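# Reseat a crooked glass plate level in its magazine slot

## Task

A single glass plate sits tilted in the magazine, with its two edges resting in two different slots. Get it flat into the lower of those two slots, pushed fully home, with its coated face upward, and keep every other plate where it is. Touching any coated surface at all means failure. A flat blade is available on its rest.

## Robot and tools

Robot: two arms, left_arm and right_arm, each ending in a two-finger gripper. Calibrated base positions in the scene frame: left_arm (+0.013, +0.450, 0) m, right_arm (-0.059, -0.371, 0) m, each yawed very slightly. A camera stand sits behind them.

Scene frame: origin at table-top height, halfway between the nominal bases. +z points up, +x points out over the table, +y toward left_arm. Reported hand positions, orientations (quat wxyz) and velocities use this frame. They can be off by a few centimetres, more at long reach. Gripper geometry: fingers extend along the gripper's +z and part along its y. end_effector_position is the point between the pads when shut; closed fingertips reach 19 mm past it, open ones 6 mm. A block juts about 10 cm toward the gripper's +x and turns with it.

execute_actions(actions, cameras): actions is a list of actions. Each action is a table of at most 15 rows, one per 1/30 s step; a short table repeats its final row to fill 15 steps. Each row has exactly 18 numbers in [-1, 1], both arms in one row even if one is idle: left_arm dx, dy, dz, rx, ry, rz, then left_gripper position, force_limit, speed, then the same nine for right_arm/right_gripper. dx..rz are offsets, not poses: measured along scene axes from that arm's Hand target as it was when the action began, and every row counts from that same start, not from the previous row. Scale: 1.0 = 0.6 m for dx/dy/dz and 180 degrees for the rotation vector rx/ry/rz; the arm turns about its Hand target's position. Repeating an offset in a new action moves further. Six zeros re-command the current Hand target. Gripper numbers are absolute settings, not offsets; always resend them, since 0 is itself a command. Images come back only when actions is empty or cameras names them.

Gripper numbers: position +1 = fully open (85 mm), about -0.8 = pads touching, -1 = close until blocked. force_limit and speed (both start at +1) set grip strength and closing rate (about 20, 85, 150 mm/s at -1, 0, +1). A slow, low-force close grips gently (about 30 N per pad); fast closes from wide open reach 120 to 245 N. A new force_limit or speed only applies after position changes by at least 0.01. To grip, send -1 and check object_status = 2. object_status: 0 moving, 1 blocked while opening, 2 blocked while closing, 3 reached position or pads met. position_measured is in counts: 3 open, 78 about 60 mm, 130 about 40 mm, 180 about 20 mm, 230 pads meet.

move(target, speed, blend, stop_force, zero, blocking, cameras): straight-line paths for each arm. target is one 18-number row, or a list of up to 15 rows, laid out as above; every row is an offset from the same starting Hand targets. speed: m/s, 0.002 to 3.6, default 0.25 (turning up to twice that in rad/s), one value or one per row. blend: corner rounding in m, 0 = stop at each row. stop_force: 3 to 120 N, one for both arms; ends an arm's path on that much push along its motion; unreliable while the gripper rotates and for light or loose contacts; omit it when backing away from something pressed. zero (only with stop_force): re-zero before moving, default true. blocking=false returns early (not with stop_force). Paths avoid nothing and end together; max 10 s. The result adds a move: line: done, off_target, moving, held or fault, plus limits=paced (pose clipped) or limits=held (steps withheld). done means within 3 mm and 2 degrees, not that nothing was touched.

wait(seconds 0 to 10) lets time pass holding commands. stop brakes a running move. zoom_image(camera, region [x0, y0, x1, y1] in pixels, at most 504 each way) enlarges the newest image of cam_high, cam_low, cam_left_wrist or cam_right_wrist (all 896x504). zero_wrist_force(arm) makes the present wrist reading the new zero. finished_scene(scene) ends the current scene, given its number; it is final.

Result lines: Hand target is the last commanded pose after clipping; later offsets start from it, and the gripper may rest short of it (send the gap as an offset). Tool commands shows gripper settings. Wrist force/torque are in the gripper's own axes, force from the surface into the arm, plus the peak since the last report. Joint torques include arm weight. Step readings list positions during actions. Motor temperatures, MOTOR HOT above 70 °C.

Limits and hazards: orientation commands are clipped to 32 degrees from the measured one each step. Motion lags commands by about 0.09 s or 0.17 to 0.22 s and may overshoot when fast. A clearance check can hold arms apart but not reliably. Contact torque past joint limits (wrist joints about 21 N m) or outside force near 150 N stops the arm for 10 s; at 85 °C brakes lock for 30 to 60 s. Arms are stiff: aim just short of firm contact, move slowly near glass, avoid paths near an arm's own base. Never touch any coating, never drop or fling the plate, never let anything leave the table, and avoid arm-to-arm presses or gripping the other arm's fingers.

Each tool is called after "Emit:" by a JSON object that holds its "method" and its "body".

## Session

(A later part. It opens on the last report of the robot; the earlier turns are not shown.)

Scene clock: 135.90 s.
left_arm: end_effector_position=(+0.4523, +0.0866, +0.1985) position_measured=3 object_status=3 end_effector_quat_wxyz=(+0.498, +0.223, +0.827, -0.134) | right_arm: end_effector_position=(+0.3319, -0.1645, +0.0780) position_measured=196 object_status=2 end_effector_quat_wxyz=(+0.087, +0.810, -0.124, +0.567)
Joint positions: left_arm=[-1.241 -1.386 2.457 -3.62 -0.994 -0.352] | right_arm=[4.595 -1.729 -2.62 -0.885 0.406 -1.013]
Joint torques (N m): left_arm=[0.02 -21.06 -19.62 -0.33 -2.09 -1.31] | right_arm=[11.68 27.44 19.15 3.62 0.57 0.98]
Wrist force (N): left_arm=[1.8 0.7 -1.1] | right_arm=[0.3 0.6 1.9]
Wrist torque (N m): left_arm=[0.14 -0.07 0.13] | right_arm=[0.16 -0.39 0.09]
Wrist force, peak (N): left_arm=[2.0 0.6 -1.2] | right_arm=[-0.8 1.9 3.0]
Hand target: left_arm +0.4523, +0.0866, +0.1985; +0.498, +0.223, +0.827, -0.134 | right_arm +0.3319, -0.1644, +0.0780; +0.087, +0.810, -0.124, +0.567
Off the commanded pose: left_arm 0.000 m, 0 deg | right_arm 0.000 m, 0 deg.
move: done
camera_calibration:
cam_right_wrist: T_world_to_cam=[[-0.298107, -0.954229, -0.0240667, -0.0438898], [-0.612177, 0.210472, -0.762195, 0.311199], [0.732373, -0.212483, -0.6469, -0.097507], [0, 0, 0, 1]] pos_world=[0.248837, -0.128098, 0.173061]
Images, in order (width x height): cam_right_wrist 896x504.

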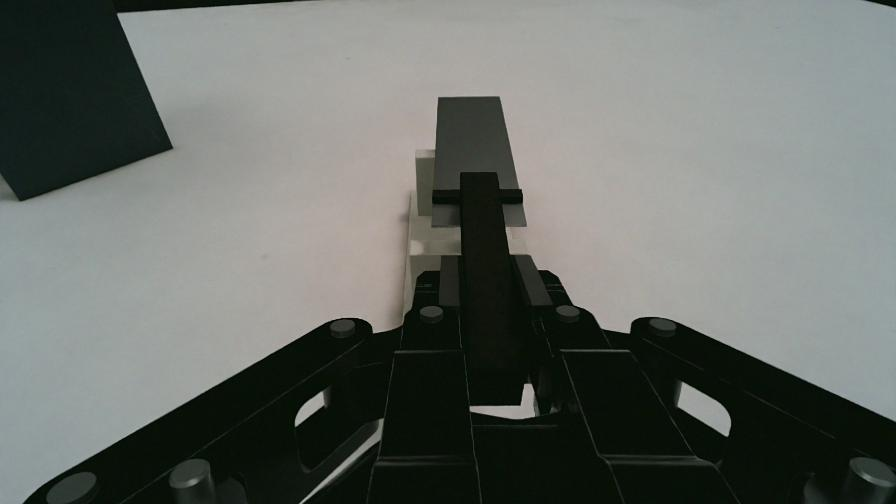

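Emit:
{"method": "move", "body": {"target": [0,0,0,0,0,0,1,1,1, 0.0025,-0.0008,-0.0242,0,0,0,-1,-0.2,-1], "speed": 0.06}}

Emit:
{"method": "move", "body": {"target": [0,0,0,0,0,0,1,1,1, 0,0,-0.014,0,0,0,-1,-0.2,-1], "speed": 0.01, "stop_force": 4, "cameras": ["cam_right_wrist","cam_low"]}}

Emit:
{"method": "zoom_image", "body": {"camera": "cam_right_wrist", "region": [380, 80, 580, 320]}}

Emit:
{"method": "zoom_image", "body": {"camera": "cam_low", "region": [300, 220, 430, 340]}}

Scene clock: 137.30 s.
left_arm: end_effector_position=(+0.4523, +0.0866, +0.1985) position_measured=3 object_status=3 end_effector_quat_wxyz=(+0.498, +0.223, +0.827, -0.134) | right_arm: end_effector_position=(+0.3334, -0.1650, +0.0634) position_measured=196 object_status=2 end_effector_quat_wxyz=(+0.087, +0.810, -0.124, +0.567)
Joint positions: left_arm=[-1.241 -1.386 2.457 -3.62 -0.994 -0.352] | right_arm=[4.59 -1.799 -2.629 -0.796 0.403 -1.024]
Joint torques (N m): left_arm=[-0.35 -20.42 -19.6 -0.33 -2.11 -1.26] | right_arm=[-11.44 31.18 3.73 -0.04 -3.78 -0.68]
Wrist force (N): left_arm=[1.7 0.9 -1.1] | right_arm=[0.4 0.2 1.8]
Wrist torque (N m): left_arm=[0.16 -0.06 0.13] | right_arm=[0.11 -0.39 0.11]
Wrist force, peak (N): left_arm=[2.0 0.8 -1.1] | right_arm=[1.5 0.5 1.5]
Hand target: left_arm +0.4523, +0.0866, +0.1985; +0.498, +0.223, +0.827, -0.134 | right_arm +0.3334, -0.1649, +0.0635; +0.087, +0.810, -0.124, +0.567
Off the commanded pose: left_arm 0.000 m, 0 deg | right_arm 0.000 m, 0 deg.
move: done

Scene clock: 139.00 s.
left_arm: end_effector_position=(+0.4523, +0.0866, +0.1985) position_measured=3 object_status=3 end_effector_quat_wxyz=(+0.498, +0.223, +0.827, -0.134) | right_arm: end_effector_position=(+0.3334, -0.1649, +0.0587) position_measured=196 object_status=2 end_effector_quat_wxyz=(+0.087, +0.810, -0.124, +0.567)
Joint positions: left_arm=[-1.241 -1.386 2.457 -3.62 -0.994 -0.352] | right_arm=[4.59 -1.821 -2.631 -0.772 0.403 -1.024]
Joint torques (N m): left_arm=[-0.42 -20.09 -19.2 -0.33 -2.13 -1.32] | right_arm=[1.36 32.22 18.7 3.82 -0.96 0.81]
Wrist force (N): left_arm=[1.8 0.6 -1.0] | right_arm=[0.3 0.3 1.9]
Wrist torque (N m): left_arm=[0.12 -0.08 0.13] | right_arm=[0.11 -0.37 0.10]
Wrist force, peak (N): left_arm=[2.0 1.0 -1.1] | right_arm=[5.6 0.8 -1.5]
Hand target: left_arm +0.4523, +0.0866, +0.1985; +0.498, +0.223, +0.827, -0.134 | right_arm +0.3334, -0.1649, +0.0587; +0.087, +0.810, -0.124, +0.567 (not the last commanded pose)
Off the commanded pose: left_arm 0.000 m, 0 deg | right_arm 0.004 m, 0 deg.
move: contact (right_arm)
camera_calibration:
cam_right_wrist: T_world_to_cam=[[-0.298104, -0.954223, -0.0243584, -0.0442439], [-0.612141, 0.210691, -0.762163, 0.297506], [0.732406, -0.212293, -0.646927, -0.111155], [0, 0, 0, 1]] pos_world=[0.250337, -0.128498, 0.153761]
Images, in order (width x height): cam_low 896x504, cam_right_wrist 896x504.

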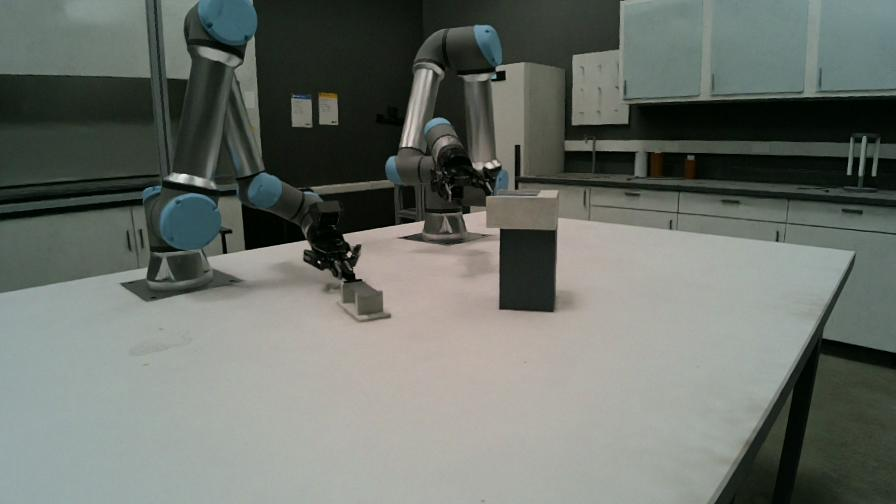

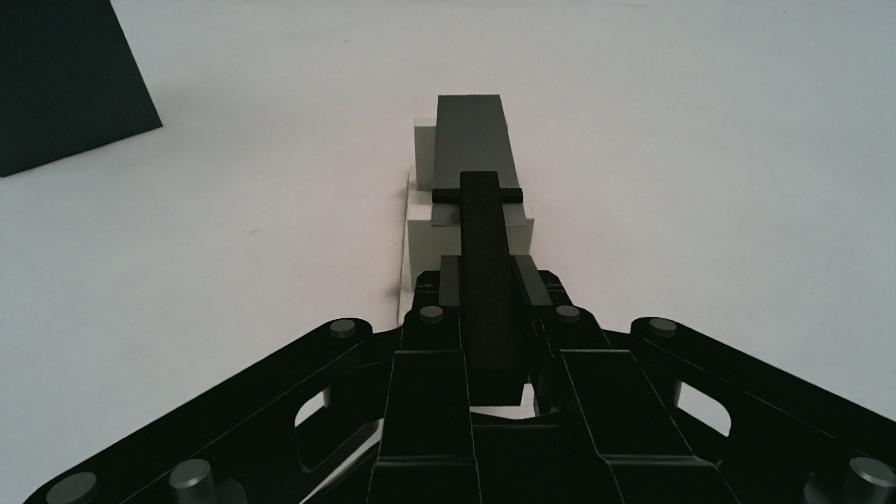

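Scaled by 2.100 from the camera's 896x504 image, which has a finer 1280x720 frame.

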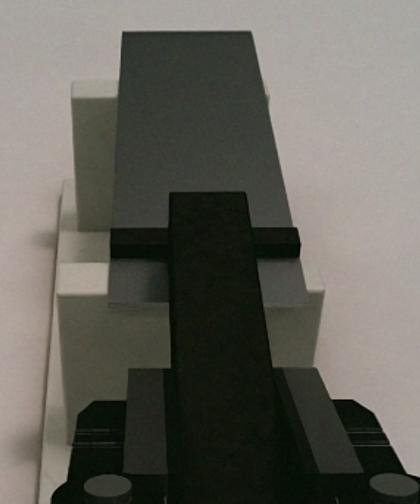

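Scaled by 3.877 from the camera's 896x504 image, which has a finer 1280x720 frame.

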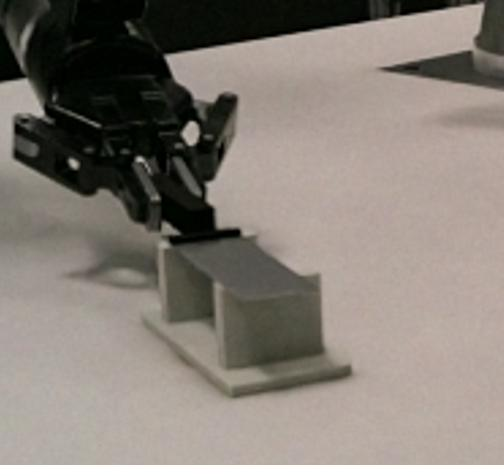

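Emit:
{"method": "move", "body": {"target": [[0,0,0,0,0,0,1,1,1, 0,0,0,0,0,0,0.3,-0.2,-0.5],[0,0,0,0,0,0,1,1,1, -0.149,0.0471,0.057,0,0,0,0.3,-0.2,-0.5]], "speed": 0.12, "cameras": ["all"]}}

Emit:
{"method": "zoom_image", "body": {"camera": "cam_right_wrist", "region": [380, 80, 580, 320]}}

Emit:
{"method": "zoom_image", "body": {"camera": "cam_left_wrist", "region": [395, 230, 555, 370]}}

Scene clock: 141.63 s.
left_arm: end_effector_position=(+0.4523, +0.0866, +0.1985) position_measured=3 object_status=3 end_effector_quat_wxyz=(+0.498, +0.223, +0.827, -0.134) | right_arm: end_effector_position=(+0.2440, -0.1366, +0.0930) position_measured=91 object_status=3 end_effector_quat_wxyz=(+0.087, +0.810, -0.124, +0.567)
Joint positions: left_arm=[-1.241 -1.386 2.457 -3.62 -0.994 -0.352] | right_arm=[4.894 -1.592 -2.534 -1.516 0.609 -0.55]
Joint torques (N m): left_arm=[-1.09 -19.26 -18.79 -0.29 -2.15 -1.25] | right_arm=[-3.15 0.22 2.48 -1.05 -1.52 0.98]
Wrist force (N): left_arm=[1.7 0.7 -1.0] | right_arm=[0.9 0.4 2.0]
Wrist torque (N m): left_arm=[0.14 -0.04 0.13] | right_arm=[0.15 -0.32 0.01]
Wrist force, peak (N): left_arm=[2.0 1.0 -1.0] | right_arm=[2.7 3.2 6.8]
Hand target: left_arm +0.4523, +0.0866, +0.1985; +0.498, +0.223, +0.827, -0.134 | right_arm +0.2440, -0.1367, +0.0929; +0.087, +0.810, -0.124, +0.567
Off the commanded pose: left_arm 0.000 m, 0 deg | right_arm 0.000 m, 0 deg.
move: done
camera_calibration:
cam_left_wrist: T_world_to_cam=[[0.496293, 0.867882, 0.0217925, -0.297003], [0.0938043, -0.0785627, 0.992486, -0.216147], [0.863072, -0.49052, -0.120401, -0.19293], [0, 0, 0, 1]] pos_world=[0.334188, 0.146146, 0.197766]
cam_right_wrist: T_world_to_cam=[[-0.297939, -0.954268, -0.0245934, -0.0430414], [-0.612278, 0.210803, -0.762022, 0.262967], [0.732358, -0.211978, -0.647083, -0.0174118], [0, 0, 0, 1]] pos_world=[0.160937, -0.100198, 0.188061]

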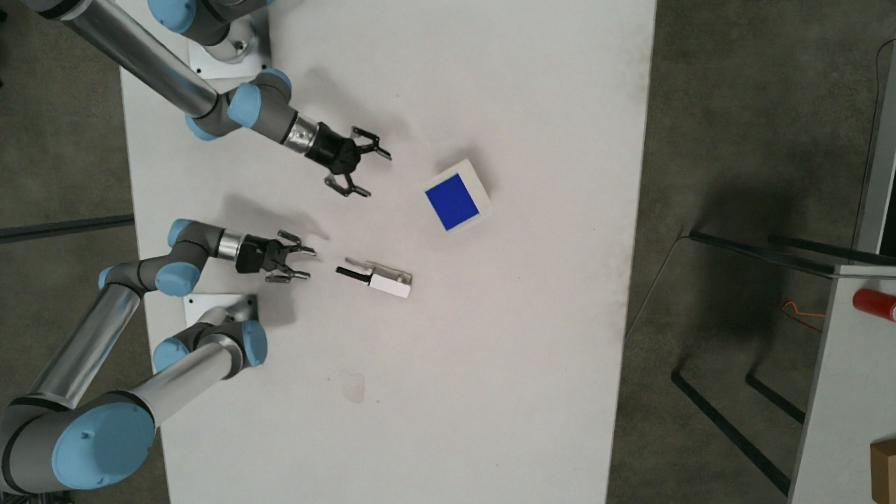

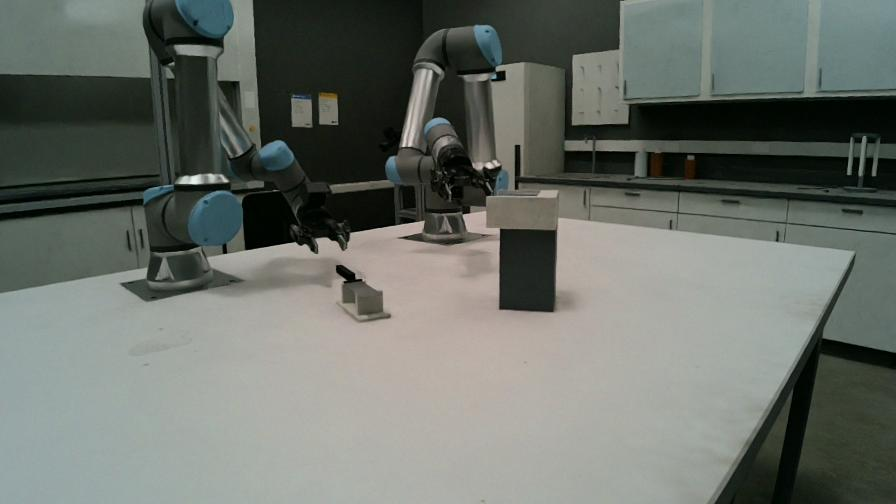

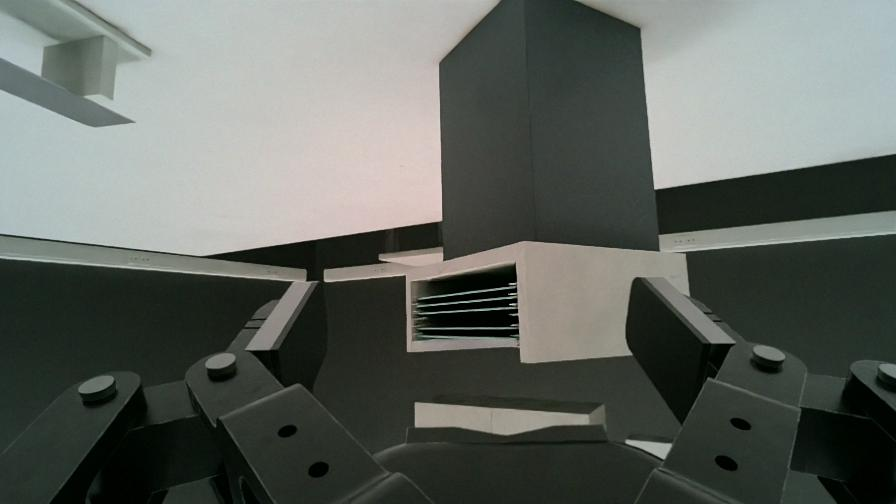

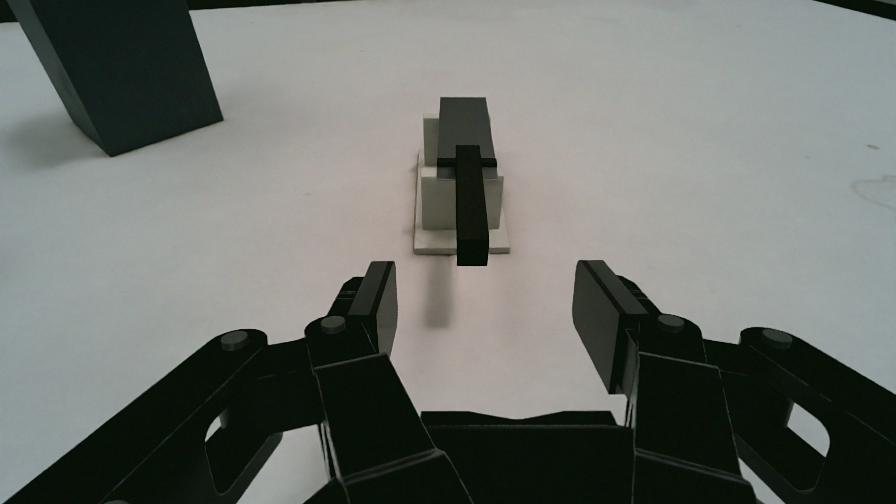

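Scaled by 2.100 from the camera's 896x504 image, which has a finer 1280x720 frame.

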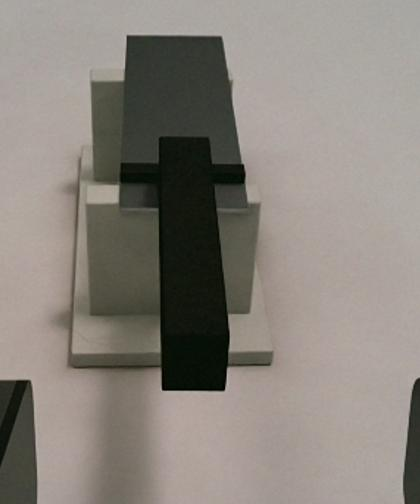

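Scaled by 3.150 from the camera's 896x504 image, which has a finer 1280x720 frame.

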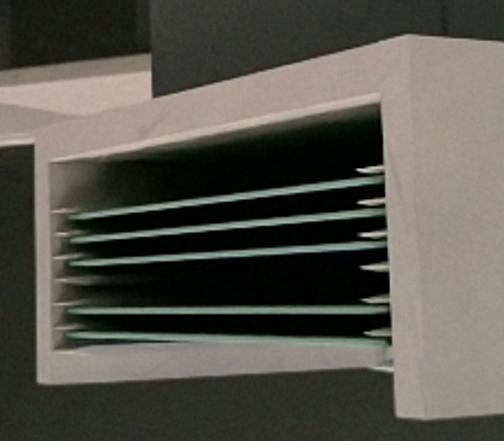

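Emit:
{"method": "finished_scene", "body": {"scene": 1}}

The scene is finished: the task was done.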